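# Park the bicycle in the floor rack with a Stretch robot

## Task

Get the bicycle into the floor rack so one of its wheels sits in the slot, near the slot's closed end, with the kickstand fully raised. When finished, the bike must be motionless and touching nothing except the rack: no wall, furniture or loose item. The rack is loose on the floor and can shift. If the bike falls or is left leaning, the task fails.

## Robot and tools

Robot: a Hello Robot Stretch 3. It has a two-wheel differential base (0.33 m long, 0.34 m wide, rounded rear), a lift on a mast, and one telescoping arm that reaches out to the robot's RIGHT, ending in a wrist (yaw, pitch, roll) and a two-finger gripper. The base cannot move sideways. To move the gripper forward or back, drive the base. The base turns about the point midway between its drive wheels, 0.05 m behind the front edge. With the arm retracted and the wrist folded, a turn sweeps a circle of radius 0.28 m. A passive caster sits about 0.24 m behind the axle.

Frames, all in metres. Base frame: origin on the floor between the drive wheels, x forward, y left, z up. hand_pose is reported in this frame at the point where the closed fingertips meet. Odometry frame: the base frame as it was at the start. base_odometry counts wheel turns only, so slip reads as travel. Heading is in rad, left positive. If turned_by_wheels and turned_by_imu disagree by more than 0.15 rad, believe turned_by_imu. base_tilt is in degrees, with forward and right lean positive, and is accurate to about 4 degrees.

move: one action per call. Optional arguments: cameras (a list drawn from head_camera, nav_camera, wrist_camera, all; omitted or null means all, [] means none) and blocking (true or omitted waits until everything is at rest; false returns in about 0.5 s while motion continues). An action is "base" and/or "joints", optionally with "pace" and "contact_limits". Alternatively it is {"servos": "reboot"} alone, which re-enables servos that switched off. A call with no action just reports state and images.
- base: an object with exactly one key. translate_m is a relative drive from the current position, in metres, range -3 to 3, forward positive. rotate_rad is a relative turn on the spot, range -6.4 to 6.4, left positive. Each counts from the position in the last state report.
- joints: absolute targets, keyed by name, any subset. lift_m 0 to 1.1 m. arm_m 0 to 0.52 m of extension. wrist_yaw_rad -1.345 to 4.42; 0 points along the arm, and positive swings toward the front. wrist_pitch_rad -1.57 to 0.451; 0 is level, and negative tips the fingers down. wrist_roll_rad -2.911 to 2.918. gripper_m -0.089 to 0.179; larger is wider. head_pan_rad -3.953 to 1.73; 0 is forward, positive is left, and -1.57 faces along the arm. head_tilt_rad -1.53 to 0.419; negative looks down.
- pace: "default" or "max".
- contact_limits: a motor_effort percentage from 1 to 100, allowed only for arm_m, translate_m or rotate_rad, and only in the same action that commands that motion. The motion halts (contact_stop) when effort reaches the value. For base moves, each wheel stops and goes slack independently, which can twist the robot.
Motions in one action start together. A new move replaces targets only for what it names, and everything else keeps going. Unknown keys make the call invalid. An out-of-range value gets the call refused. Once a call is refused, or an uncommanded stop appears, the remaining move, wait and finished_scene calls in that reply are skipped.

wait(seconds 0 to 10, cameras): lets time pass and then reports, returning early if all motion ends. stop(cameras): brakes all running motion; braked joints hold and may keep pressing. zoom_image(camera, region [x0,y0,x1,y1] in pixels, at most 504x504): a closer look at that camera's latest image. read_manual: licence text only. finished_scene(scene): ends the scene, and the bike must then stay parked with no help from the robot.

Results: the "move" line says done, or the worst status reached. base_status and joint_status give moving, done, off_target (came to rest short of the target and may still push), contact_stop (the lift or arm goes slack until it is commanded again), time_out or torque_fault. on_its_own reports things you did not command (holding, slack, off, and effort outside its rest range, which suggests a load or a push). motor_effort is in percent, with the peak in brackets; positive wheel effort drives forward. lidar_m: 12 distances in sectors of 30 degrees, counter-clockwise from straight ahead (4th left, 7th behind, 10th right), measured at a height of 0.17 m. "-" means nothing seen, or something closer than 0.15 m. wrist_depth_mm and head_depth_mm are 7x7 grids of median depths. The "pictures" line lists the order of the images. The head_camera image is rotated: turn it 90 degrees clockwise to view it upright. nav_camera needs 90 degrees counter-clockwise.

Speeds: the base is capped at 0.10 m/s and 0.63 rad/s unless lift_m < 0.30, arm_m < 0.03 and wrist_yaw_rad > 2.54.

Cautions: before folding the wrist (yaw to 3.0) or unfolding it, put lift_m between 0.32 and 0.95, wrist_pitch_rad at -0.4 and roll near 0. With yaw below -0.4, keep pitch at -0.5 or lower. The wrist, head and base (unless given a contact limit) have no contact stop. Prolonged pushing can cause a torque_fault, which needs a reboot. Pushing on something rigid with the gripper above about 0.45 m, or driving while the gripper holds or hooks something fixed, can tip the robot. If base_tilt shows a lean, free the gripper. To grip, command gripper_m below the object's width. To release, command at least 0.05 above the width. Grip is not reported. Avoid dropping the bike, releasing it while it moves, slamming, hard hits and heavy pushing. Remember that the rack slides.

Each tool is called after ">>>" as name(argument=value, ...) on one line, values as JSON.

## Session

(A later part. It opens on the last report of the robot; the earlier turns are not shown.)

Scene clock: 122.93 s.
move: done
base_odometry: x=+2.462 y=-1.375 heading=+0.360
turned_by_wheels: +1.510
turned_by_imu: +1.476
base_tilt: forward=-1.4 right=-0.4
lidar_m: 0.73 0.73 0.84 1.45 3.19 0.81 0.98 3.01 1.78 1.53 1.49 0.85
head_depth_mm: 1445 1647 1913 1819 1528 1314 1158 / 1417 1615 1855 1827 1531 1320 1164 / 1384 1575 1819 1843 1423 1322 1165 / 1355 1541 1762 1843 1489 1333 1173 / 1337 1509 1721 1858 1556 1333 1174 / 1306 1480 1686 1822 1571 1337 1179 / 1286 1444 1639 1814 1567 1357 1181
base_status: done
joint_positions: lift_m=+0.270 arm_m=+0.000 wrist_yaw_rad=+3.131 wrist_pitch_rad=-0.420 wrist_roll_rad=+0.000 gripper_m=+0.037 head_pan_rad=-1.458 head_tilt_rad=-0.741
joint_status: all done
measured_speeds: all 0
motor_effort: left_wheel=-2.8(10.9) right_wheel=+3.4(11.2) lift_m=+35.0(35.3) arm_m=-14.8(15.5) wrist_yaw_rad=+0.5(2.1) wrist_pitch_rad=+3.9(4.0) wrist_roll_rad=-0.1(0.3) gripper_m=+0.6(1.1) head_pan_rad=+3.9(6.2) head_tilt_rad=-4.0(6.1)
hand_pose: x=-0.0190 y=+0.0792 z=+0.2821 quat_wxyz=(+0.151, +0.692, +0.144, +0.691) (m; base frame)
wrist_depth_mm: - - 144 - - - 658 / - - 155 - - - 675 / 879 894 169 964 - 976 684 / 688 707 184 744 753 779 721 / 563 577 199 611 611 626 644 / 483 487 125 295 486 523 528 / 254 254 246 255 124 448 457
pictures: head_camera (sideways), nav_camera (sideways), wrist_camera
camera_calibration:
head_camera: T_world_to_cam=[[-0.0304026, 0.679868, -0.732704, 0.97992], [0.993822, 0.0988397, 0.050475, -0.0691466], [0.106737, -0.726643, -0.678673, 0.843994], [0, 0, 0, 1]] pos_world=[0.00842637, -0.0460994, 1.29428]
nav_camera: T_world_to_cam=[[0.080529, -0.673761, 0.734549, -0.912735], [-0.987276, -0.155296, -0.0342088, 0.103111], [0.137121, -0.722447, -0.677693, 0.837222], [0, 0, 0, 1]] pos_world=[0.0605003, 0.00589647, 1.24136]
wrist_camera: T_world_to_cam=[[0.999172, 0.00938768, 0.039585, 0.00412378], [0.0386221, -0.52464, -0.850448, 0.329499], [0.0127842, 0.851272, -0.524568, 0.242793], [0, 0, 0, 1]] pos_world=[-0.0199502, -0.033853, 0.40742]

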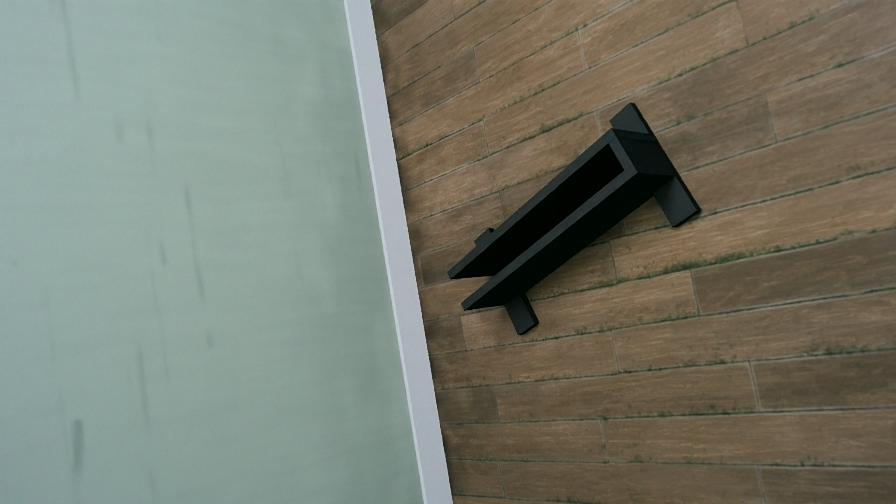

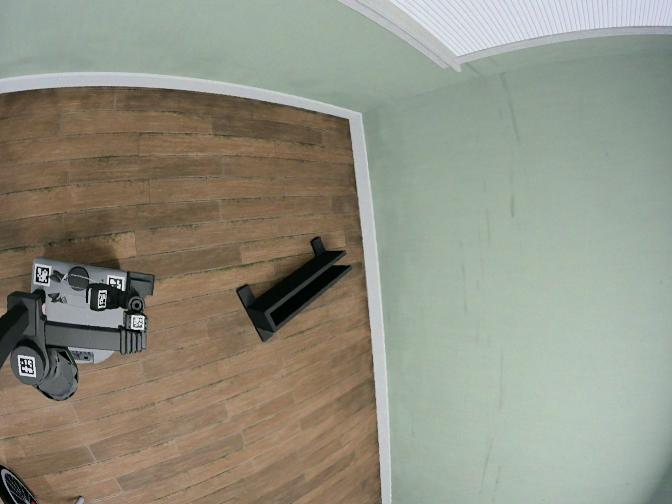

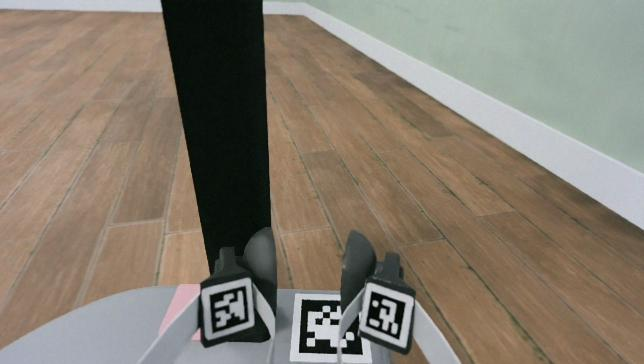

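>>> move(joints={"lift_m": 0.42, "arm_m": 0.2}, cameras=[], pace="max")

>>> move(joints={"wrist_yaw_rad": 0, "arm_m": 0.35}, cameras=[])

>>> move(joints={"wrist_yaw_rad": -0.93, "wrist_pitch_rad": -1.57, "gripper_m": 0.09})

Scene clock: 150.57 s.
move: done
base_odometry: x=+2.462 y=-1.375 heading=+0.360
turned_by_wheels: +0.000
turned_by_imu: +0.000
base_tilt: forward=-1.3 right=-0.5
lidar_m: 0.73 0.73 0.84 1.45 3.19 0.82 0.98 2.99 1.78 1.53 1.49 0.85
head_depth_mm: 1445 1649 1903 1822 1530 1317 1138 / 1415 1606 1864 1820 1534 688 1102 / 1386 1567 1806 1843 1423 721 694 / 1358 1537 1763 1847 1485 1331 1171 / 1332 1498 1717 1846 1557 1341 1174 / 1314 1476 1690 1830 1559 1346 1180 / 1289 1447 1638 1821 1566 1346 1180
base_status: not commanded
joint_positions: lift_m=+0.420 arm_m=+0.200 wrist_yaw_rad=+3.131 wrist_pitch_rad=-0.420 wrist_roll_rad=+0.000 gripper_m=+0.037 head_pan_rad=-1.458 head_tilt_rad=-0.741
joint_status: all done
measured_speeds: all 0
motor_effort: left_wheel=-2.4(3.2) right_wheel=+3.5(3.7) lift_m=+34.9(41.0) arm_m=+16.1(25.6) wrist_yaw_rad=+0.0(1.3) wrist_pitch_rad=+3.7(3.9) wrist_roll_rad=-0.1(0.4) gripper_m=+0.6(1.0) head_pan_rad=+3.7(4.5) head_tilt_rad=-4.5(4.9)
hand_pose: x=-0.0190 y=-0.1208 z=+0.4323 quat_wxyz=(+0.151, +0.692, +0.144, +0.691) (m; base frame)
wrist_depth_mm: - - - - - - - / - - - - - - - / - - - - - - - / 938 958 972 - - - - / 785 783 828 825 839 865 830 / 656 667 124 475 663 720 716 / 575 397 397 397 123 616 623
pictures: none
No camera images: "cameras" was empty.

Scene clock: 153.13 s.
move: done
base_odometry: x=+2.462 y=-1.375 heading=+0.360
turned_by_wheels: +0.000
turned_by_imu: +0.000
base_tilt: forward=-1.3 right=-0.4
lidar_m: 0.73 0.73 0.84 1.45 3.20 0.82 0.99 2.99 1.78 1.53 1.49 0.85
head_depth_mm: 1440 1640 1907 1813 1527 1316 1137 / 1421 1611 1852 1827 1467 695 1104 / 1392 1579 1815 1829 874 1297 1165 / 1360 1538 1762 1850 1484 1337 1167 / 1330 1509 1726 1856 1557 1337 1176 / 1310 1468 1675 1834 1562 1344 1176 / 1288 1440 1650 1808 1571 1349 1180
base_status: not commanded
joint_positions: lift_m=+0.420 arm_m=+0.350 wrist_yaw_rad=+0.003 wrist_pitch_rad=-0.420 wrist_roll_rad=+0.000 gripper_m=+0.037 head_pan_rad=-1.458 head_tilt_rad=-0.741
joint_status: all done
measured_speeds: all 0
motor_effort: left_wheel=-2.6(3.1) right_wheel=+3.5(3.7) lift_m=+34.0(35.4) arm_m=+16.2(23.2) wrist_yaw_rad=-1.7(4.6) wrist_pitch_rad=+3.6(3.9) wrist_roll_rad=-0.3(0.4) gripper_m=+0.5(1.0) head_pan_rad=+4.2(4.7) head_tilt_rad=-4.4(5.0)
hand_pose: x=-0.0209 y=-0.7191 z=+0.4323 quat_wxyz=(+0.692, +0.149, -0.691, -0.147) (m; base frame)
wrist_depth_mm: 760 798 858 895 969 - - / 807 863 906 964 - - - / 883 918 - - - - - / 893 920 - - - - - / 776 778 662 825 836 855 878 / 652 663 125 488 660 710 730 / 573 574 124 460 124 618 624
pictures: none
No camera images: "cameras" was empty.

Scene clock: 154.60 s.
move: done
base_odometry: x=+2.462 y=-1.375 heading=+0.360
turned_by_wheels: +0.000
turned_by_imu: +0.000
base_tilt: forward=-1.3 right=-0.4
lidar_m: 0.73 0.73 0.84 1.45 3.20 0.81 0.98 3.01 1.79 1.53 1.49 0.85
head_depth_mm: 1450 1639 1909 1818 1533 1315 1140 / 1413 1607 1864 1817 1468 696 1108 / 1390 1575 1809 1843 1387 933 1164 / 1361 1531 1767 1849 1485 1306 1170 / 1330 1506 1716 1850 1561 1339 1171 / 1315 1478 1674 1830 1561 1343 1180 / 1291 1440 1636 1817 1573 1351 1181
base_status: not commanded
joint_positions: lift_m=+0.420 arm_m=+0.350 wrist_yaw_rad=-0.927 wrist_pitch_rad=-1.549 wrist_roll_rad=+0.000 gripper_m=+0.090 head_pan_rad=-1.458 head_tilt_rad=-0.741
joint_status: all done
joint sent to its limit — wrist_pitch_rad, lower limit.
measured_speeds: all 0
motor_effort: left_wheel=-2.6(3.3) right_wheel=+3.4(3.8) lift_m=+32.6(34.0) arm_m=+13.6(16.8) wrist_yaw_rad=-2.1(4.2) wrist_pitch_rad=-1.0(3.5) wrist_roll_rad=+0.1(0.3) gripper_m=+0.0(80.1) head_pan_rad=+3.2(4.6) head_tilt_rad=-3.8(4.8)
hand_pose: x=-0.0068 y=-0.4837 z=+0.3020 quat_wxyz=(+0.231, +0.216, -0.673, -0.669) (m; base frame)
wrist_depth_mm: 428 415 431 432 437 439 439 / 437 419 439 441 442 449 450 / 445 446 446 453 453 457 458 / 452 454 458 461 460 461 470 / 464 461 466 469 470 476 470 / 470 121 478 477 134 482 385 / 477 119 484 485 126 392 351
pictures: head_camera (sideways), nav_camera (sideways), wrist_camera
camera_calibration:
head_camera: T_world_to_cam=[[-0.0304038, 0.679877, -0.732695, 0.979909], [0.993822, 0.0988395, 0.0504749, -0.0691463], [0.106736, -0.726635, -0.678682, 0.844006], [0, 0, 0, 1]] pos_world=[0.00842638, -0.0460994, 1.29428]
nav_camera: T_world_to_cam=[[0.0805302, -0.67377, 0.73454, -0.912724], [-0.987275, -0.155296, -0.0342093, 0.103112], [0.13712, -0.722439, -0.677702, 0.837234], [0, 0, 0, 1]] pos_world=[0.0605002, 0.00589723, 1.24136]
wrist_camera: T_world_to_cam=[[-0.634271, 0.773111, -0.000211716, 0.366785], [0.768448, 0.630476, 0.109493, 0.324427], [0.0847835, 0.0692854, -0.993988, 0.496204], [0, 0, 0, 1]] pos_world=[-0.0587337, -0.522488, 0.457776]

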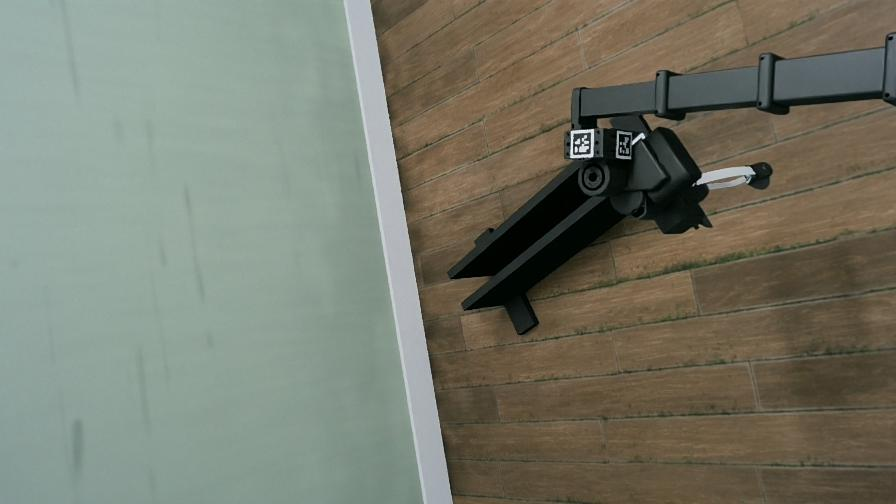

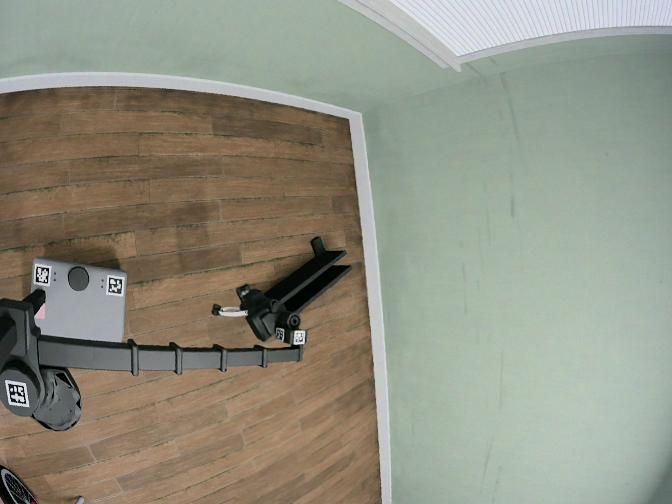

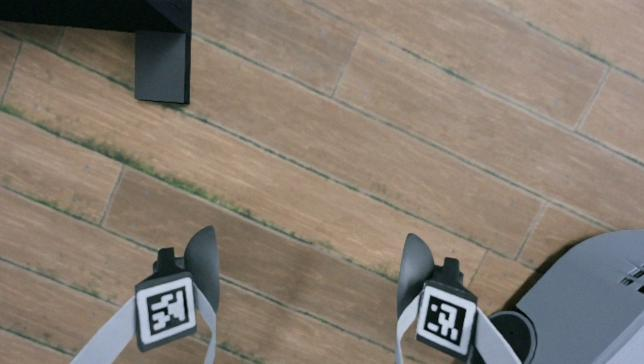

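>>> move(base={"rotate_rad": -0.991}, joints={"arm_m": 0.15, "wrist_yaw_rad": 0.375}, cameras=[])

>>> move(base={"translate_m": 0.79}, pace="max", cameras=[])

>>> move(base={"rotate_rad": -0.318}, joints={"arm_m": 0.26})

Scene clock: 181.23 s.
move: done
base_odometry: x=+2.462 y=-1.375 heading=-0.630
turned_by_wheels: -0.991
turned_by_imu: -0.973
base_tilt: forward=-1.3 right=-0.5
lidar_m: 1.34 0.82 0.73 0.73 0.88 1.63 3.21 0.82 1.11 2.82 1.72 1.53
head_depth_mm: 2585 2788 2234 1817 1535 1314 1133 / 2685 2871 2267 1819 1532 1318 616 / 2769 2977 2265 1832 1536 1324 664 / 2902 2970 2277 1849 1549 1331 1172 / 2845 2883 2304 1851 1550 1337 1175 / 2416 2595 2326 1869 1558 1340 1180 / 2114 2241 2262 1881 1564 1350 1181
base_status: done
joint_positions: lift_m=+0.420 arm_m=+0.150 wrist_yaw_rad=+0.373 wrist_pitch_rad=-1.550 wrist_roll_rad=+0.000 gripper_m=+0.090 head_pan_rad=-1.458 head_tilt_rad=-0.741
joint_status: all done
measured_speeds: all 0
motor_effort: left_wheel=+3.7(9.8) right_wheel=-4.7(8.2) lift_m=+30.2(32.0) arm_m=-15.0(23.0) wrist_yaw_rad=+1.6(3.9) wrist_pitch_rad=-1.1(1.3) wrist_roll_rad=-0.1(0.4) gripper_m=+0.5(1.5) head_pan_rad=+4.2(4.4) head_tilt_rad=-4.3(4.9)
hand_pose: x=-0.0285 y=-0.2776 z=+0.3020 quat_wxyz=(+0.588, +0.580, -0.404, -0.393) (m; base frame)
wrist_depth_mm: 427 428 430 437 435 438 444 / 435 437 440 444 447 447 449 / 444 447 446 451 452 455 456 / 457 458 456 460 460 469 465 / 464 463 464 470 471 472 476 / 470 122 319 421 134 486 485 / 482 117 318 322 126 489 497
pictures: none
No camera images: "cameras" was empty.

Scene clock: 190.10 s.
move: done
base_odometry: x=+3.100 y=-1.841 heading=-0.630
turned_by_wheels: +0.000
turned_by_imu: +0.003
base_tilt: forward=-1.3 right=-0.4
lidar_m: 0.79 0.55 0.49 0.49 0.58 1.09 1.56 1.58 3.26 1.44 0.88 0.78
head_depth_mm: 2796 2936 2232 1827 1528 1313 1139 / 2867 2955 2239 1822 1530 1323 617 / 2295 2614 2274 1840 1544 1323 666 / 1794 1980 2127 1851 1550 1336 1124 / 1462 1586 1733 1792 1555 1339 1131 / 1226 1319 1430 1550 1531 1345 1138 / 1064 1131 1209 1291 1401 1350 1180
base_status: done
joint_positions: lift_m=+0.420 arm_m=+0.150 wrist_yaw_rad=+0.373 wrist_pitch_rad=-1.550 wrist_roll_rad=+0.000 gripper_m=+0.090 head_pan_rad=-1.458 head_tilt_rad=-0.741
joint_status: not commanded
measured_speeds: all 0
motor_effort: left_wheel=+2.1(9.3) right_wheel=-0.3(4.6) lift_m=+26.1(31.1) arm_m=-12.5(15.5) wrist_yaw_rad=+1.5(3.6) wrist_pitch_rad=-0.8(1.4) wrist_roll_rad=-0.2(0.7) gripper_m=-0.5(1.5) head_pan_rad=+3.8(4.7) head_tilt_rad=-4.4(4.9)
hand_pose: x=-0.0285 y=-0.2776 z=+0.3020 quat_wxyz=(+0.588, +0.580, -0.404, -0.393) (m; base frame)
wrist_depth_mm: 429 429 431 - 399 358 294 / 439 441 444 444 448 355 319 / 443 445 449 450 451 458 459 / 455 455 461 453 463 464 467 / 461 464 463 465 468 474 475 / 474 122 321 422 134 481 485 / 481 117 317 323 126 493 497
pictures: none
No camera images: "cameras" was empty.

Scene clock: 192.17 s.
move: done
base_odometry: x=+3.100 y=-1.841 heading=-0.948
turned_by_wheels: -0.318
turned_by_imu: -0.312
base_tilt: forward=-1.3 right=-0.5
lidar_m: 0.78 0.69 0.50 0.49 0.50 0.69 1.94 1.56 1.72 3.03 1.11 0.81
head_depth_mm: 2835 2927 2238 1813 1533 1316 1134 / 2830 2987 2260 1834 1531 698 915 / 2862 2986 2269 1844 1539 736 1125 / 2898 2992 2279 1856 1545 1331 1131 / 2878 3056 2301 1863 1560 1342 1119 / 2584 2616 2316 1871 1565 1346 1096 / 1932 1941 1963 1825 1570 1348 1085
base_status: done
joint_positions: lift_m=+0.420 arm_m=+0.260 wrist_yaw_rad=+0.373 wrist_pitch_rad=-1.550 wrist_roll_rad=+0.000 gripper_m=+0.090 head_pan_rad=-1.458 head_tilt_rad=-0.741
joint_status: all done
measured_speeds: all 0
motor_effort: left_wheel=+3.3(8.8) right_wheel=-4.6(8.0) lift_m=+25.9(27.4) arm_m=+16.4(24.6) wrist_yaw_rad=+1.5(3.2) wrist_pitch_rad=-1.0(1.4) wrist_roll_rad=+0.0(0.5) gripper_m=-0.2(1.1) head_pan_rad=+3.5(4.6) head_tilt_rad=-3.9(4.9)
hand_pose: x=-0.0285 y=-0.3875 z=+0.3020 quat_wxyz=(+0.588, +0.580, -0.404, -0.393) (m; base frame)
wrist_depth_mm: 364 357 339 324 434 439 437 / - - - 434 442 446 447 / 445 444 449 447 450 456 460 / 451 458 453 457 463 464 462 / 463 466 464 465 463 475 478 / 467 122 471 482 134 481 484 / 482 119 426 489 126 493 497
pictures: head_camera (sideways), nav_camera (sideways), wrist_camera
camera_calibration:
head_camera: T_world_to_cam=[[-0.030412, 0.679877, -0.732695, 0.979909], [0.993821, 0.0988514, 0.0504749, -0.0691463], [0.106745, -0.726633, -0.678682, 0.844006], [0, 0, 0, 1]] pos_world=[0.00842693, -0.0460993, 1.29428]
nav_camera: T_world_to_cam=[[0.0805384, -0.673769, 0.73454, -0.912724], [-0.987274, -0.155308, -0.0342093, 0.103112], [0.137129, -0.722437, -0.677702, 0.837234], [0, 0, 0, 1]] pos_world=[0.0605002, 0.0058979, 1.24136]
wrist_camera: T_world_to_cam=[[-0.914439, -0.404724, -0.000286031, -0.185713], [-0.402243, 0.908756, 0.111193, 0.354386], [-0.0447425, 0.101794, -0.993799, 0.500257], [0, 0, 0, 1]] pos_world=[-0.00489154, -0.448136, 0.457697]

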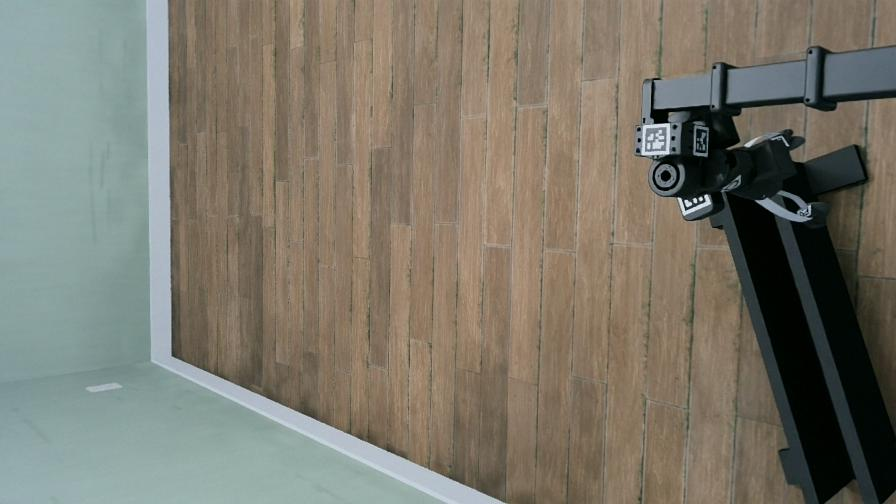

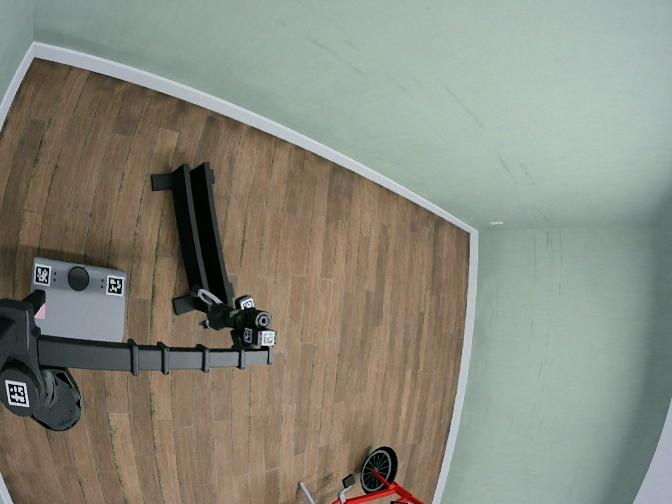

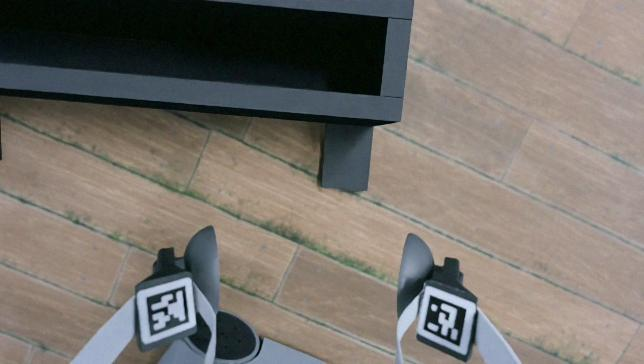

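>>> move(base={"translate_m": -0.008}, joints={"arm_m": 0.413, "wrist_yaw_rad": 0.295, "lift_m": 0.35, "gripper_m": 0.07})

Scene clock: 203.47 s.
move: done
base_odometry: x=+3.095 y=-1.835 heading=-0.948
turned_by_wheels: +0.000
turned_by_imu: +0.000
base_tilt: forward=-1.4 right=-0.4
lidar_m: 0.79 0.69 0.51 0.49 0.50 0.69 1.93 1.55 1.71 3.06 1.12 0.82
head_depth_mm: 2825 2951 2254 1809 1530 1319 1161 / 2859 2933 2247 1823 1500 1249 672 / 2860 2967 2276 1844 980 1183 1128 / 2873 2987 2278 1848 1553 1334 1129 / 2939 3041 2314 1861 1553 1340 1123 / 2618 2664 2317 1883 1564 1339 1109 / 1952 1967 1979 1840 1578 1354 1093
base_status: done
joint_positions: lift_m=+0.350 arm_m=+0.413 wrist_yaw_rad=+0.296 wrist_pitch_rad=-1.551 wrist_roll_rad=+0.000 gripper_m=+0.070 head_pan_rad=-1.458 head_tilt_rad=-0.741
joint_status: all done
measured_speeds: all 0
motor_effort: left_wheel=-0.1(4.9) right_wheel=-4.8(7.4) lift_m=+17.1(21.7) arm_m=+15.8(23.8) wrist_yaw_rad=-1.5(4.2) wrist_pitch_rad=-0.9(1.2) wrist_roll_rad=-0.2(0.3) gripper_m=+0.2(70.2) head_pan_rad=+3.9(4.4) head_tilt_rad=-3.9(4.8)
hand_pose: x=-0.0271 y=-0.5399 z=+0.2320 quat_wxyz=(+0.573, +0.564, -0.426, -0.415) (m; base frame)
wrist_depth_mm: 366 363 368 368 369 371 371 / 369 373 372 375 376 378 379 / 376 378 378 364 382 383 386 / 227 228 229 260 391 392 392 / - - - 394 398 402 404 / 237 236 143 241 132 411 413 / 408 117 410 416 125 417 420
pictures: head_camera (sideways), nav_camera (sideways), wrist_camera
camera_calibration:
head_camera: T_world_to_cam=[[-0.030412, 0.679877, -0.732695, 0.979909], [0.993821, 0.0988514, 0.0504749, -0.0691463], [0.106745, -0.726633, -0.678683, 0.844006], [0, 0, 0, 1]] pos_world=[0.00842693, -0.0460993, 1.29428]
nav_camera: T_world_to_cam=[[0.0805384, -0.673769, 0.73454, -0.912724], [-0.987274, -0.155308, -0.0342094, 0.103112], [0.137129, -0.722437, -0.677702, 0.837234], [0, 0, 0, 1]] pos_world=[0.0605002, 0.0058979, 1.24136]
wrist_camera: T_world_to_cam=[[-0.942871, -0.333158, -0.000303601, -0.208326], [-0.331109, 0.93697, 0.111595, 0.518279], [-0.0368942, 0.10532, -0.993754, 0.448379], [0, 0, 0, 1]] pos_world=[-0.00827546, -0.602241, 0.387678]

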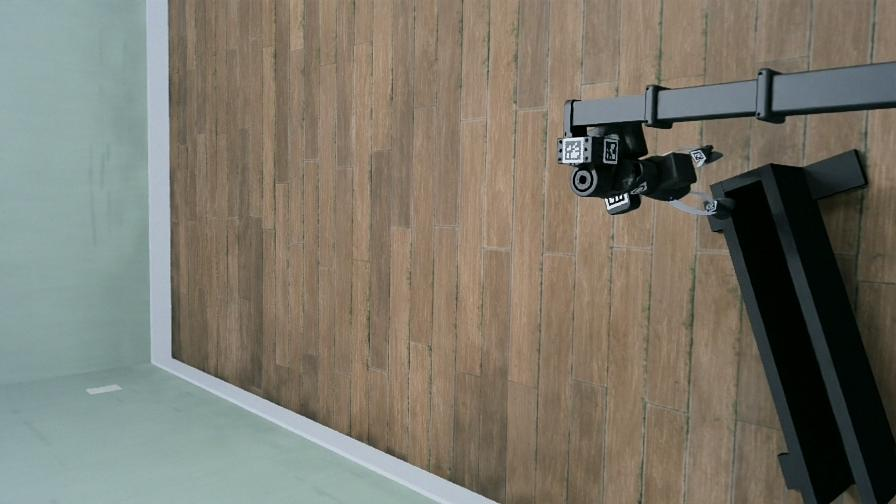

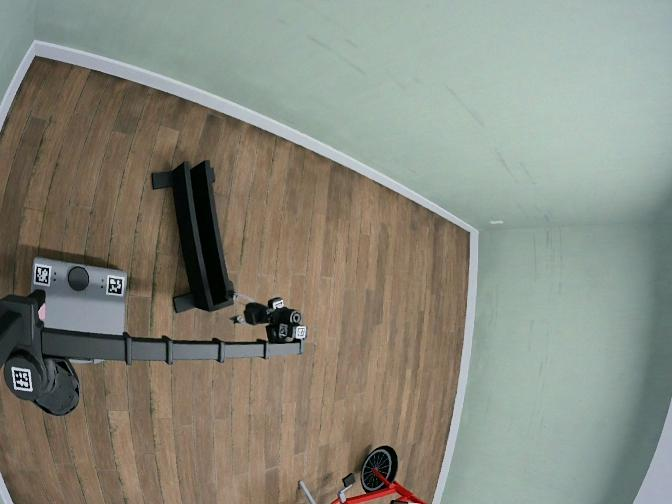

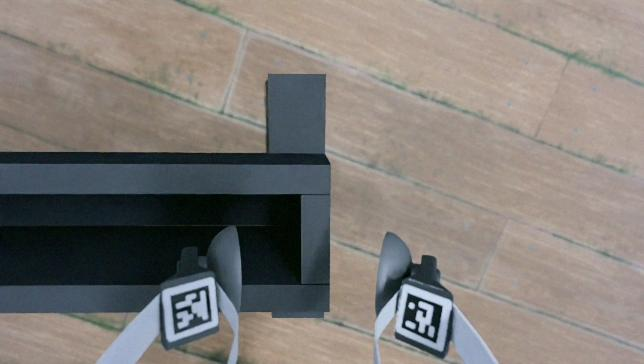

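>>> move(joints={"arm_m": 0.410, "lift_m": 0.245})

Scene clock: 211.40 s.
move: done
base_odometry: x=+3.095 y=-1.835 heading=-0.948
turned_by_wheels: +0.000
turned_by_imu: +0.000
base_tilt: forward=-1.3 right=-0.5
lidar_m: 0.79 0.69 0.50 0.49 0.50 0.69 1.93 1.55 1.71 3.03 1.12 0.82
head_depth_mm: 2827 2909 2244 1822 1528 1316 1158 / 2843 2966 2251 1817 1532 1248 786 / 2868 2967 2280 1842 1545 1050 1131 / 2901 3020 2284 1851 1555 1334 1126 / 2881 3030 2316 1859 1561 1341 1122 / 2632 2662 2315 1859 1566 1341 1106 / 1945 1964 1992 1824 1572 1351 1090
base_status: not commanded
joint_positions: lift_m=+0.245 arm_m=+0.410 wrist_yaw_rad=+0.296 wrist_pitch_rad=-1.551 wrist_roll_rad=+0.000 gripper_m=+0.070 head_pan_rad=-1.458 head_tilt_rad=-0.741
joint_status: all done
measured_speeds: all 0
motor_effort: left_wheel=-0.6(0.8) right_wheel=-4.7(4.9) lift_m=+17.0(23.6) arm_m=-15.4(20.6) wrist_yaw_rad=-1.3(2.5) wrist_pitch_rad=-0.7(1.2) wrist_roll_rad=-0.1(0.7) gripper_m=-0.2(0.9) head_pan_rad=+4.0(4.4) head_tilt_rad=-3.9(4.7)
hand_pose: x=-0.0272 y=-0.5369 z=+0.1270 quat_wxyz=(+0.573, +0.564, -0.426, -0.415) (m; base frame)
wrist_depth_mm: 265 266 265 269 269 269 271 / 270 270 270 256 275 276 278 / 275 276 277 260 280 281 284 / 151 124 124 156 284 287 288 / 124 125 125 127 292 293 292 / 229 214 143 130 132 299 301 / 179 116 163 133 125 305 307
pictures: head_camera (sideways), nav_camera (sideways), wrist_camera
camera_calibration:
head_camera: T_world_to_cam=[[-0.0304121, 0.679877, -0.732695, 0.979909], [0.993821, 0.0988516, 0.0504749, -0.0691463], [0.106745, -0.726633, -0.678682, 0.844006], [0, 0, 0, 1]] pos_world=[0.00842694, -0.0460993, 1.29428]
nav_camera: T_world_to_cam=[[0.0805384, -0.673769, 0.73454, -0.912724], [-0.987274, -0.155308, -0.0342093, 0.103112], [0.137129, -0.722437, -0.677702, 0.837234], [0, 0, 0, 1]] pos_world=[0.0605002, 0.00589791, 1.24136]
wrist_camera: T_world_to_cam=[[-0.942871, -0.333158, -0.000306389, -0.207356], [-0.331107, 0.936964, 0.111659, 0.527152], [-0.0369129, 0.105381, -0.993747, 0.343751], [0, 0, 0, 1]] pos_world=[-0.00827734, -0.59923, 0.282677]

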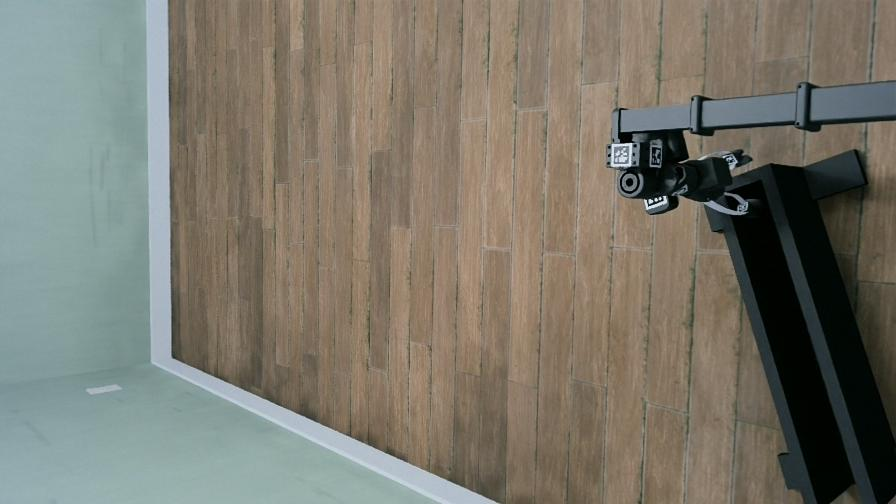

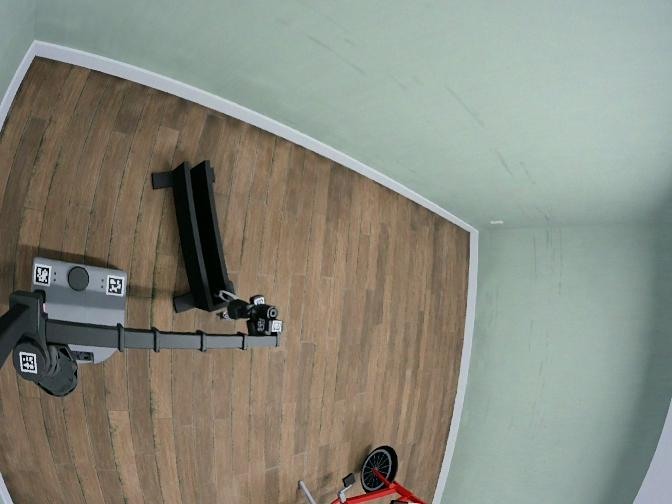

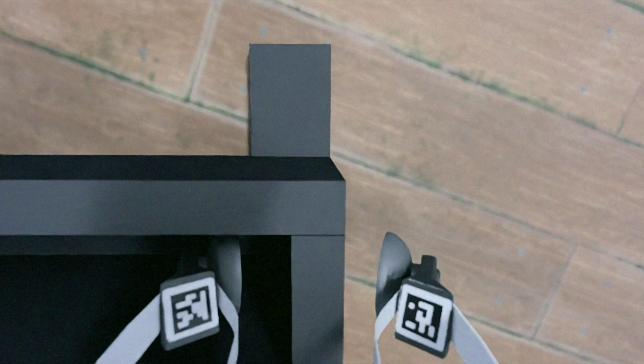

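>>> move(joints={"arm_m": 0.403}, cameras=[])

>>> move(joints={"gripper_m": -0.02})

>>> move(joints={"lift_m": 0.265})

Scene clock: 216.93 s.
move: done
base_odometry: x=+3.095 y=-1.835 heading=-0.948
turned_by_wheels: +0.000
turned_by_imu: +0.000
base_tilt: forward=-1.3 right=-0.5
lidar_m: 0.79 0.69 0.50 0.49 0.50 0.69 1.94 1.55 1.71 3.06 1.12 0.82
head_depth_mm: 2850 2912 2234 1814 1529 1317 1155 / 2844 2954 2247 1824 1539 1243 784 / 2870 2959 2268 1841 1541 1030 1127 / 2898 3012 2296 1847 1539 1340 1127 / 2898 3038 2309 1859 1558 1325 1120 / 2614 2661 2308 1864 1563 1342 1109 / 1946 1961 1982 1837 1579 1352 1097
base_status: not commanded
joint_positions: lift_m=+0.245 arm_m=+0.403 wrist_yaw_rad=+0.296 wrist_pitch_rad=-1.551 wrist_roll_rad=+0.000 gripper_m=+0.070 head_pan_rad=-1.458 head_tilt_rad=-0.741
joint_status: all done
measured_speeds: all 0
motor_effort: left_wheel=-0.2(0.8) right_wheel=-4.7(4.9) lift_m=+17.4(18.0) arm_m=-15.4(21.9) wrist_yaw_rad=-1.6(2.1) wrist_pitch_rad=-0.9(1.1) wrist_roll_rad=-0.1(0.3) gripper_m=-0.5(0.5) head_pan_rad=+3.8(4.5) head_tilt_rad=-4.1(4.6)
hand_pose: x=-0.0272 y=-0.5299 z=+0.1270 quat_wxyz=(+0.573, +0.564, -0.426, -0.415) (m; base frame)
wrist_depth_mm: 265 267 267 266 270 270 270 / 271 272 272 255 274 277 277 / 274 276 276 260 280 282 283 / 123 123 124 124 287 288 287 / - - 125 127 289 293 296 / 214 214 145 129 132 300 302 / 168 117 152 133 125 303 306
pictures: none
No camera images: "cameras" was empty.

Scene clock: 218.37 s.
move: done
base_odometry: x=+3.095 y=-1.835 heading=-0.948
turned_by_wheels: +0.000
turned_by_imu: +0.000
base_tilt: forward=-1.3 right=-0.4
lidar_m: 0.79 0.69 0.50 0.49 0.50 0.69 1.93 1.56 1.71 3.06 1.12 0.82
head_depth_mm: 2825 2911 2238 1815 1530 1319 1158 / 2837 2938 2254 1824 1535 1248 786 / 2855 2960 2273 1829 1532 1026 1147 / 2905 2988 2285 1863 1548 1333 1130 / 2897 3040 2303 1850 1559 1344 1123 / 2625 2662 2317 1871 1559 1345 1111 / 1956 1973 1980 1827 1571 1347 1094
base_status: not commanded
joint_positions: lift_m=+0.245 arm_m=+0.403 wrist_yaw_rad=+0.296 wrist_pitch_rad=-1.550 wrist_roll_rad=+0.000 gripper_m=-0.019 head_pan_rad=-1.458 head_tilt_rad=-0.741
joint_status: all done
measured_speeds: all 0
motor_effort: left_wheel=-0.6(1.0) right_wheel=+0.8(4.9) lift_m=+22.9(22.9) arm_m=-15.3(15.7) wrist_yaw_rad=-0.6(2.2) wrist_pitch_rad=-1.0(1.2) wrist_roll_rad=-0.2(0.7) gripper_m=-12.9(86.5) head_pan_rad=+3.8(4.7) head_tilt_rad=-3.7(4.9)
hand_pose: x=-0.0271 y=-0.5300 z=+0.1270 quat_wxyz=(+0.573, +0.564, -0.426, -0.415) (m; base frame)
wrist_depth_mm: 265 266 266 265 268 270 272 / 268 270 271 255 275 276 276 / 274 275 275 261 279 282 283 / 122 122 123 124 284 288 287 / - - 124 127 290 293 295 / 213 213 127 129 296 298 300 / 159 159 124 127 123 305 307
pictures: head_camera (sideways), nav_camera (sideways), wrist_camera
camera_calibration:
head_camera: T_world_to_cam=[[-0.030412, 0.679877, -0.732695, 0.979909], [0.993821, 0.0988513, 0.0504749, -0.0691463], [0.106745, -0.726633, -0.678683, 0.844006], [0, 0, 0, 1]] pos_world=[0.00842693, -0.0460993, 1.29428]
nav_camera: T_world_to_cam=[[0.0805383, -0.673769, 0.73454, -0.912724], [-0.987274, -0.155308, -0.0342094, 0.103112], [0.137129, -0.722437, -0.677702, 0.837234], [0, 0, 0, 1]] pos_world=[0.0605002, 0.0058979, 1.24136]
wrist_camera: T_world_to_cam=[[-0.942871, -0.333159, -0.000292377, -0.20503], [-0.331118, 0.936997, 0.111341, 0.52074], [-0.0368202, 0.105077, -0.993782, 0.342826], [0, 0, 0, 1]] pos_world=[-0.00826772, -0.592263, 0.282655]

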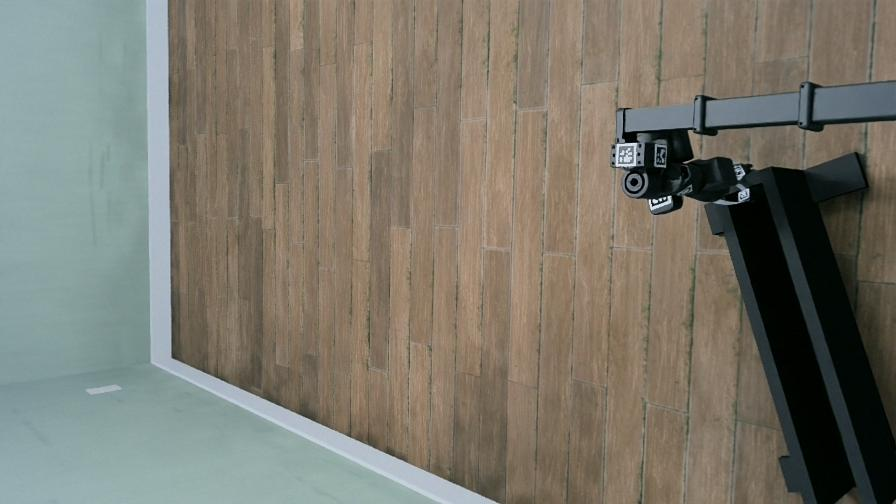

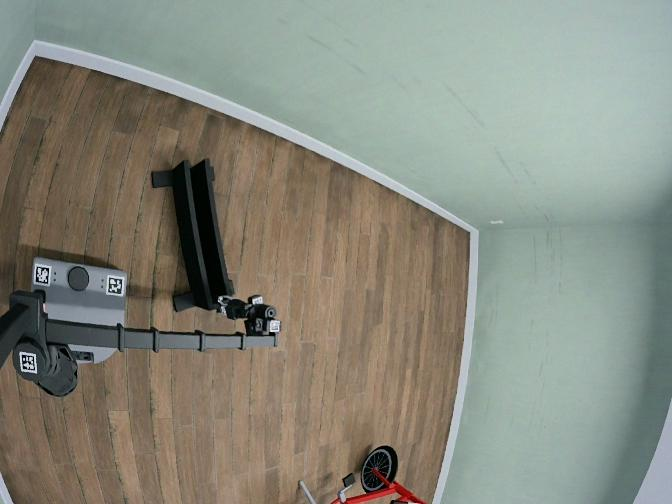

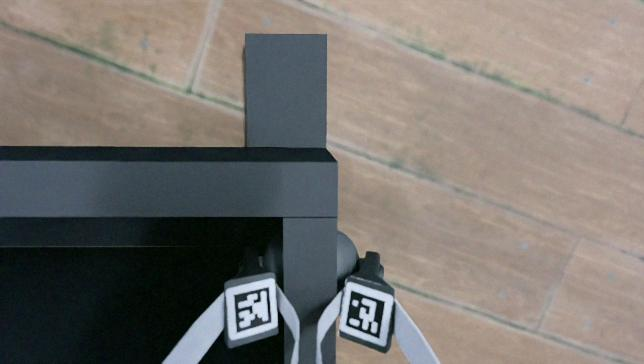

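Scene clock: 219.30 s.
move: done
base_odometry: x=+3.095 y=-1.835 heading=-0.948
turned_by_wheels: +0.000
turned_by_imu: +0.000
base_tilt: forward=-1.4 right=-0.4
lidar_m: 0.79 0.69 0.50 0.49 0.50 0.69 1.94 1.55 1.72 0.44 0.43 0.82
head_depth_mm: 2845 2906 2245 1816 1531 1317 1155 / 2830 2930 2247 1824 1527 1245 767 / 2858 2957 2283 1836 1542 1032 1124 / 2874 2970 2281 1854 1540 1331 1131 / 2920 3048 2288 1853 1560 1340 1117 / 2613 2676 2312 1867 1567 1344 1096 / 1945 1958 1979 1821 1571 1353 1081
base_status: not commanded
joint_positions: lift_m=+0.265 arm_m=+0.403 wrist_yaw_rad=+0.296 wrist_pitch_rad=-1.550 wrist_roll_rad=+0.000 gripper_m=-0.019 head_pan_rad=-1.458 head_tilt_rad=-0.741
joint_status: all done
measured_speeds: all 0
motor_effort: left_wheel=+0.3(1.2) right_wheel=-1.3(1.3) lift_m=+39.4(43.8) arm_m=-13.9(15.5) wrist_yaw_rad=-2.1(2.3) wrist_pitch_rad=-1.2(1.3) wrist_roll_rad=-0.3(0.4) gripper_m=-12.0(13.3) head_pan_rad=+3.7(4.2) head_tilt_rad=-4.0(5.1)
hand_pose: x=-0.0271 y=-0.5300 z=+0.1470 quat_wxyz=(+0.573, +0.564, -0.426, -0.415) (m; base frame)
wrist_depth_mm: 283 284 285 286 287 288 292 / 288 290 291 256 292 294 295 / 293 295 294 260 300 300 304 / 125 124 124 127 305 307 307 / - - - 127 312 313 315 / 212 214 128 129 317 319 320 / 159 159 125 132 122 326 328
pictures: head_camera (sideways), nav_camera (sideways), wrist_camera
camera_calibration:
head_camera: T_world_to_cam=[[-0.030412, 0.679877, -0.732695, 0.979909], [0.993821, 0.0988514, 0.0504749, -0.0691463], [0.106745, -0.726633, -0.678682, 0.844006], [0, 0, 0, 1]] pos_world=[0.00842693, -0.0460993, 1.29428]
nav_camera: T_world_to_cam=[[0.0805384, -0.673769, 0.73454, -0.912724], [-0.987274, -0.155308, -0.0342093, 0.103112], [0.137129, -0.722437, -0.677702, 0.837234], [0, 0, 0, 1]] pos_world=[0.0605002, 0.0058979, 1.24136]
wrist_camera: T_world_to_cam=[[-0.94287, -0.333162, -0.000285802, -0.205026], [-0.331126, 0.937013, 0.111189, 0.518572], [-0.0367762, 0.104932, -0.993799, 0.362667], [0, 0, 0, 1]] pos_world=[-0.00826315, -0.592271, 0.3027]

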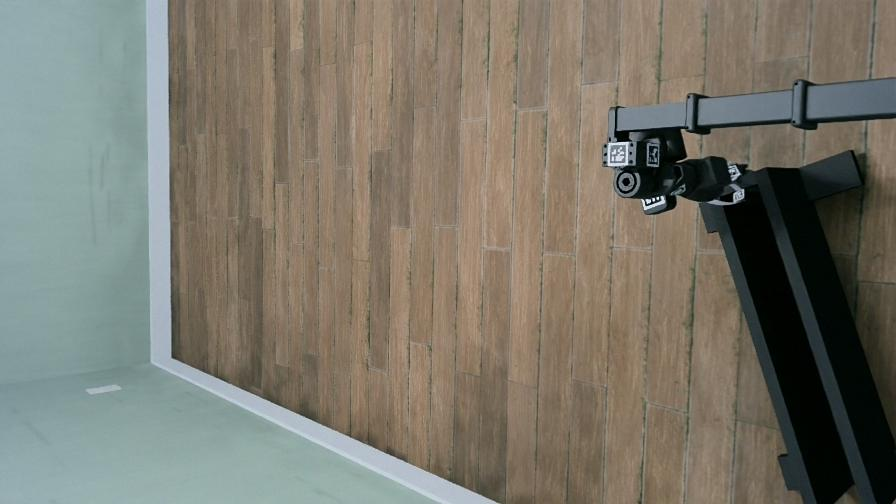

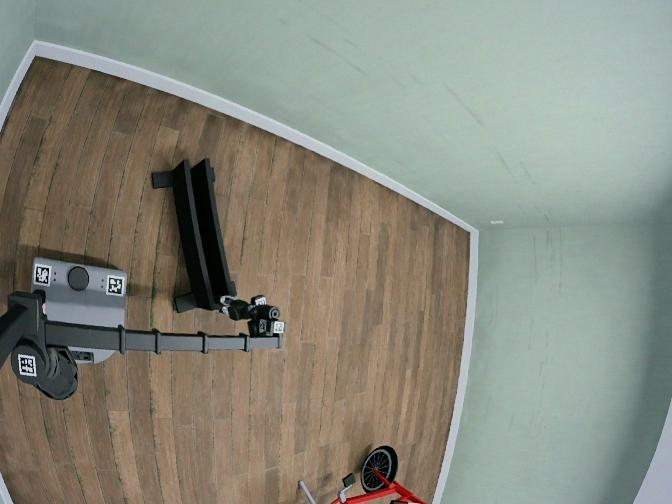

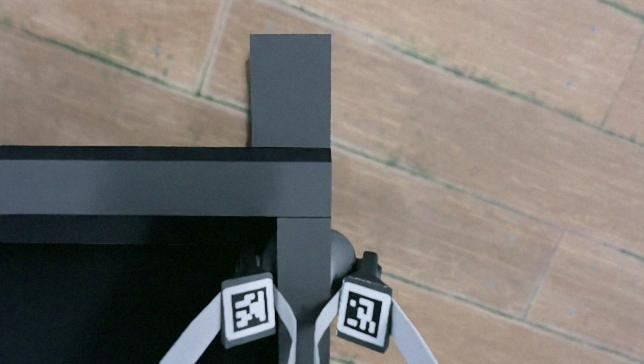

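>>> move(base={"translate_m": -1.0}, contact_limits={"translate_m": 40})

Scene clock: 241.73 s.
move: done
base_odometry: x=+2.512 y=-1.022 heading=-0.948
turned_by_wheels: +0.000
turned_by_imu: +0.001
base_tilt: forward=-1.3 right=-0.5
lidar_m: 1.78 0.69 0.51 0.49 0.51 0.70 1.95 3.07 0.87 0.45 0.46 1.85
head_depth_mm: 2806 2930 2230 1607 1426 1317 1162 / 2859 2825 1643 1680 1530 1248 768 / 2836 2966 2015 1787 1537 1033 1128 / 2884 2998 2280 1850 1537 1337 1130 / 2905 3031 2309 1868 1553 1343 1131 / 2906 3063 2311 1873 1554 1348 1131 / 2920 3054 2357 1875 1562 1347 1112
base_status: done
joint_positions: lift_m=+0.265 arm_m=+0.403 wrist_yaw_rad=+0.294 wrist_pitch_rad=-1.549 wrist_roll_rad=+0.001 gripper_m=-0.019 head_pan_rad=-1.458 head_tilt_rad=-0.741
joint_status: not commanded
measured_speeds: all 0
motor_effort: left_wheel=+1.4(3.3) right_wheel=-5.6(10.8) lift_m=+25.1(36.5) arm_m=+12.1(12.3) wrist_yaw_rad=+0.5(2.3) wrist_pitch_rad=-1.1(1.5) wrist_roll_rad=-0.4(0.8) gripper_m=-12.0(13.0) head_pan_rad=+4.0(4.7) head_tilt_rad=-4.2(5.0)
contact_limits: translate_m 40 (maximum 100)
hand_pose: x=-0.0270 y=-0.5302 z=+0.1470 quat_wxyz=(+0.572, +0.563, -0.427, -0.416) (m; base frame)
wrist_depth_mm: 284 285 286 285 289 288 289 / 288 292 291 255 293 297 298 / 262 232 294 259 299 300 302 / - 124 124 124 305 309 308 / 231 241 - 127 311 311 316 / 184 189 128 129 319 322 320 / 142 147 125 131 122 330 326
pictures: head_camera (sideways), nav_camera (sideways), wrist_camera
camera_calibration:
head_camera: T_world_to_cam=[[-0.030412, 0.679877, -0.732695, 0.979909], [0.993821, 0.0988514, 0.0504749, -0.0691463], [0.106745, -0.726633, -0.678683, 0.844006], [0, 0, 0, 1]] pos_world=[0.00842693, -0.0460993, 1.29428]
nav_camera: T_world_to_cam=[[0.0805384, -0.673769, 0.73454, -0.912724], [-0.987274, -0.155308, -0.0342094, 0.103112], [0.137129, -0.722437, -0.677702, 0.837234], [0, 0, 0, 1]] pos_world=[0.0605002, 0.00589791, 1.24136]
wrist_camera: T_world_to_cam=[[-0.94401, -0.329917, -0.000274413, -0.20331], [-0.327933, 0.938241, 0.110286, 0.519677], [-0.0361279, 0.104202, -0.9939, 0.362321], [0, 0, 0, 1]] pos_world=[-0.00841772, -0.592412, 0.302742]

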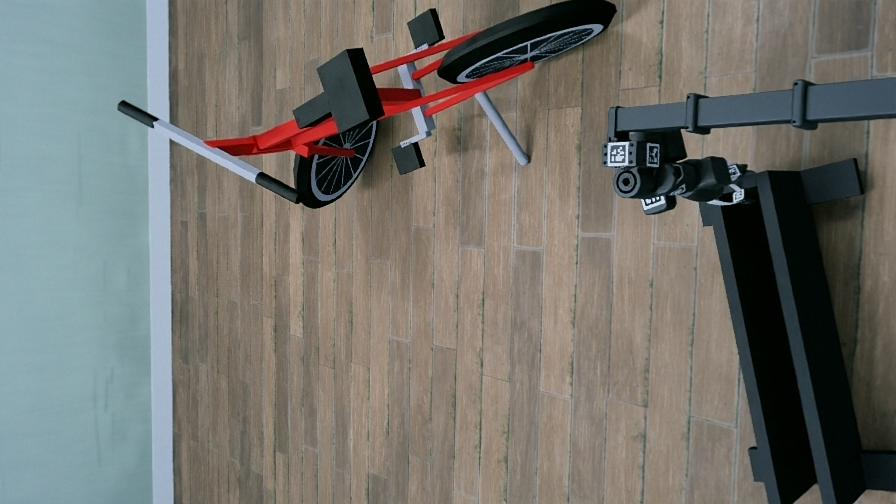

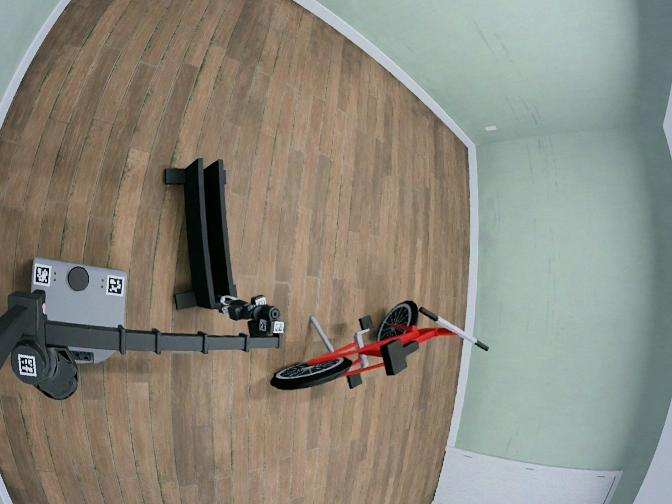

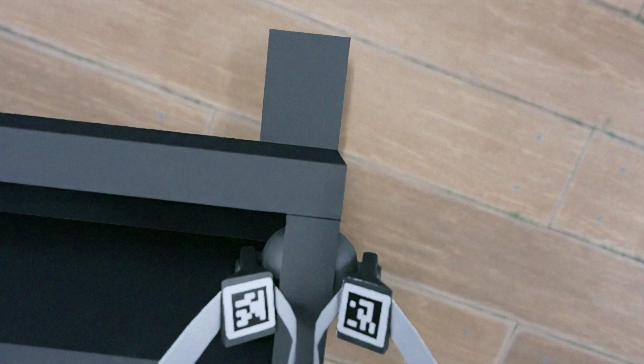

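>>> move(joints={"head_pan_rad": -1.85, "head_tilt_rad": -0.75})

>>> zoom_image(camera="head_camera", region=[250, 50, 700, 500])

Scene clock: 246.93 s.
move: done
base_odometry: x=+2.512 y=-1.022 heading=-0.948
turned_by_wheels: +0.000
turned_by_imu: +0.000
base_tilt: forward=-1.3 right=-0.4
lidar_m: 1.79 0.70 0.51 0.49 0.51 0.70 1.95 3.06 0.87 0.45 0.46 1.85
head_depth_mm: 3283 2927 2228 1812 1533 1321 1158 / 3189 2963 2250 1833 1539 1317 1161 / 3082 2982 2276 1836 1484 1327 1127 / 3014 2995 2291 1544 1517 1258 1130 / 2946 3028 2076 1801 1557 971 1119 / 2857 2915 1814 1862 1559 1346 1090 / 2752 2944 2321 1874 1573 1345 1091
base_status: not commanded
joint_positions: lift_m=+0.265 arm_m=+0.403 wrist_yaw_rad=+0.294 wrist_pitch_rad=-1.549 wrist_roll_rad=+0.001 gripper_m=-0.019 head_pan_rad=-1.842 head_tilt_rad=-0.741
joint_status: all done
measured_speeds: all 0
motor_effort: left_wheel=+1.3(2.0) right_wheel=-5.5(5.7) lift_m=+21.0(22.7) arm_m=+15.9(16.9) wrist_yaw_rad=+0.6(1.8) wrist_pitch_rad=-1.5(1.5) wrist_roll_rad=-0.3(0.8) gripper_m=-11.5(12.7) head_pan_rad=-3.7(6.3) head_tilt_rad=-3.9(5.5)
contact_limits: translate_m 40 (maximum 100)
hand_pose: x=-0.0270 y=-0.5302 z=+0.1470 quat_wxyz=(+0.572, +0.563, -0.427, -0.416) (m; base frame)
wrist_depth_mm: 283 285 285 286 288 289 289 / 289 290 290 256 292 294 296 / 261 231 295 259 299 299 303 / - 125 124 124 304 307 307 / 232 241 - 127 311 313 315 / 185 190 128 129 317 320 320 / 141 147 125 131 122 327 328
pictures: head_camera (sideways), nav_camera (sideways), wrist_camera
camera_calibration:
head_camera: T_world_to_cam=[[0.226362, 0.641808, -0.732695, 0.978343], [0.958541, -0.280448, 0.0504749, -0.0689311], [-0.173088, -0.713744, -0.678683, 0.845713], [0, 0, 0, 1]] pos_world=[-0.00900296, -0.0436172, 1.29428]
nav_camera: T_world_to_cam=[[-0.177595, -0.654913, 0.73454, -0.91115], [-0.973608, 0.225647, -0.0342094, 0.103029], [-0.143343, -0.72123, -0.677702, 0.838945], [0, 0, 0, 1]] pos_world=[0.0587513, -0.0148998, 1.24136]
wrist_camera: T_world_to_cam=[[-0.94401, -0.329917, -0.000274413, -0.203312], [-0.327933, 0.938242, 0.110286, 0.519683], [-0.0361279, 0.104202, -0.9939, 0.362322], [0, 0, 0, 1]] pos_world=[-0.00841773, -0.592418, 0.302742]

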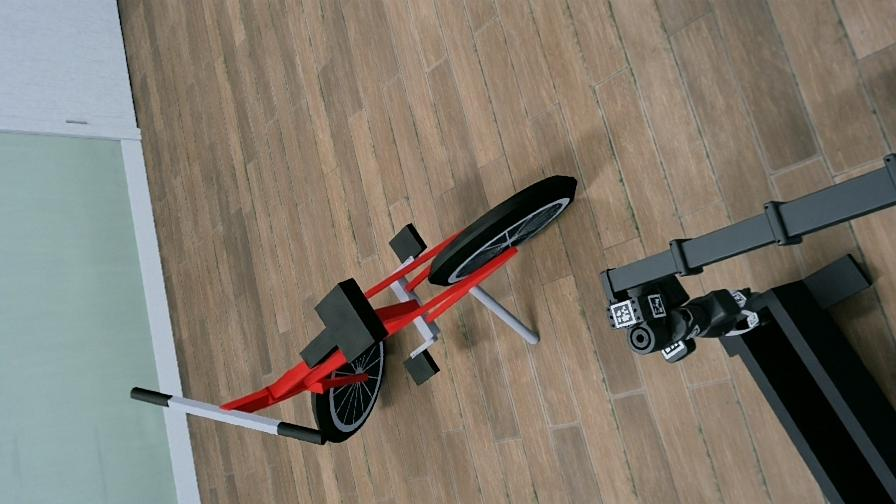

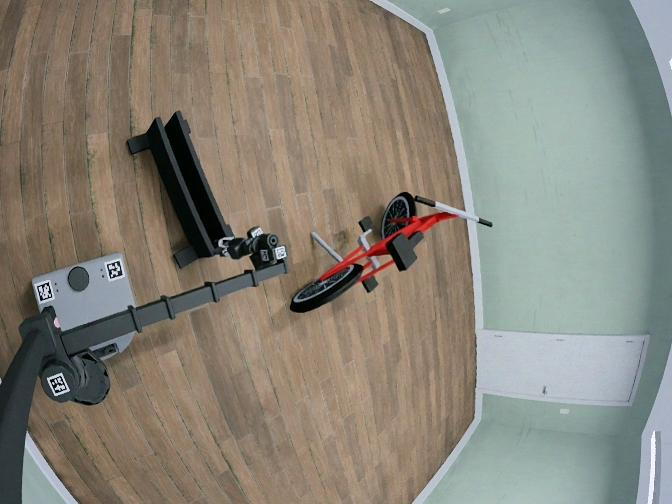

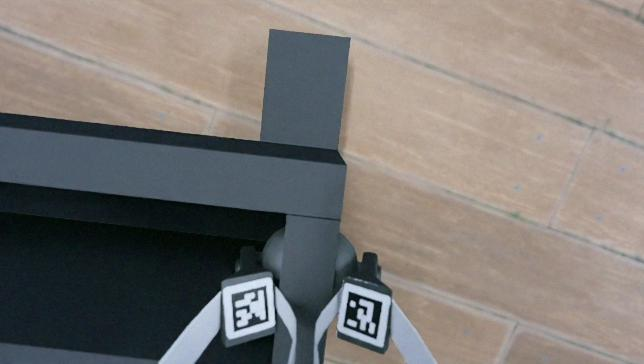

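Scaled by 1.120 from the camera's 896x504 image, which has a finer 1280x720 frame.

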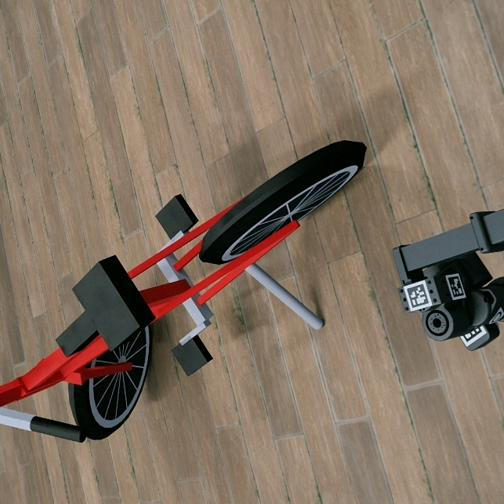

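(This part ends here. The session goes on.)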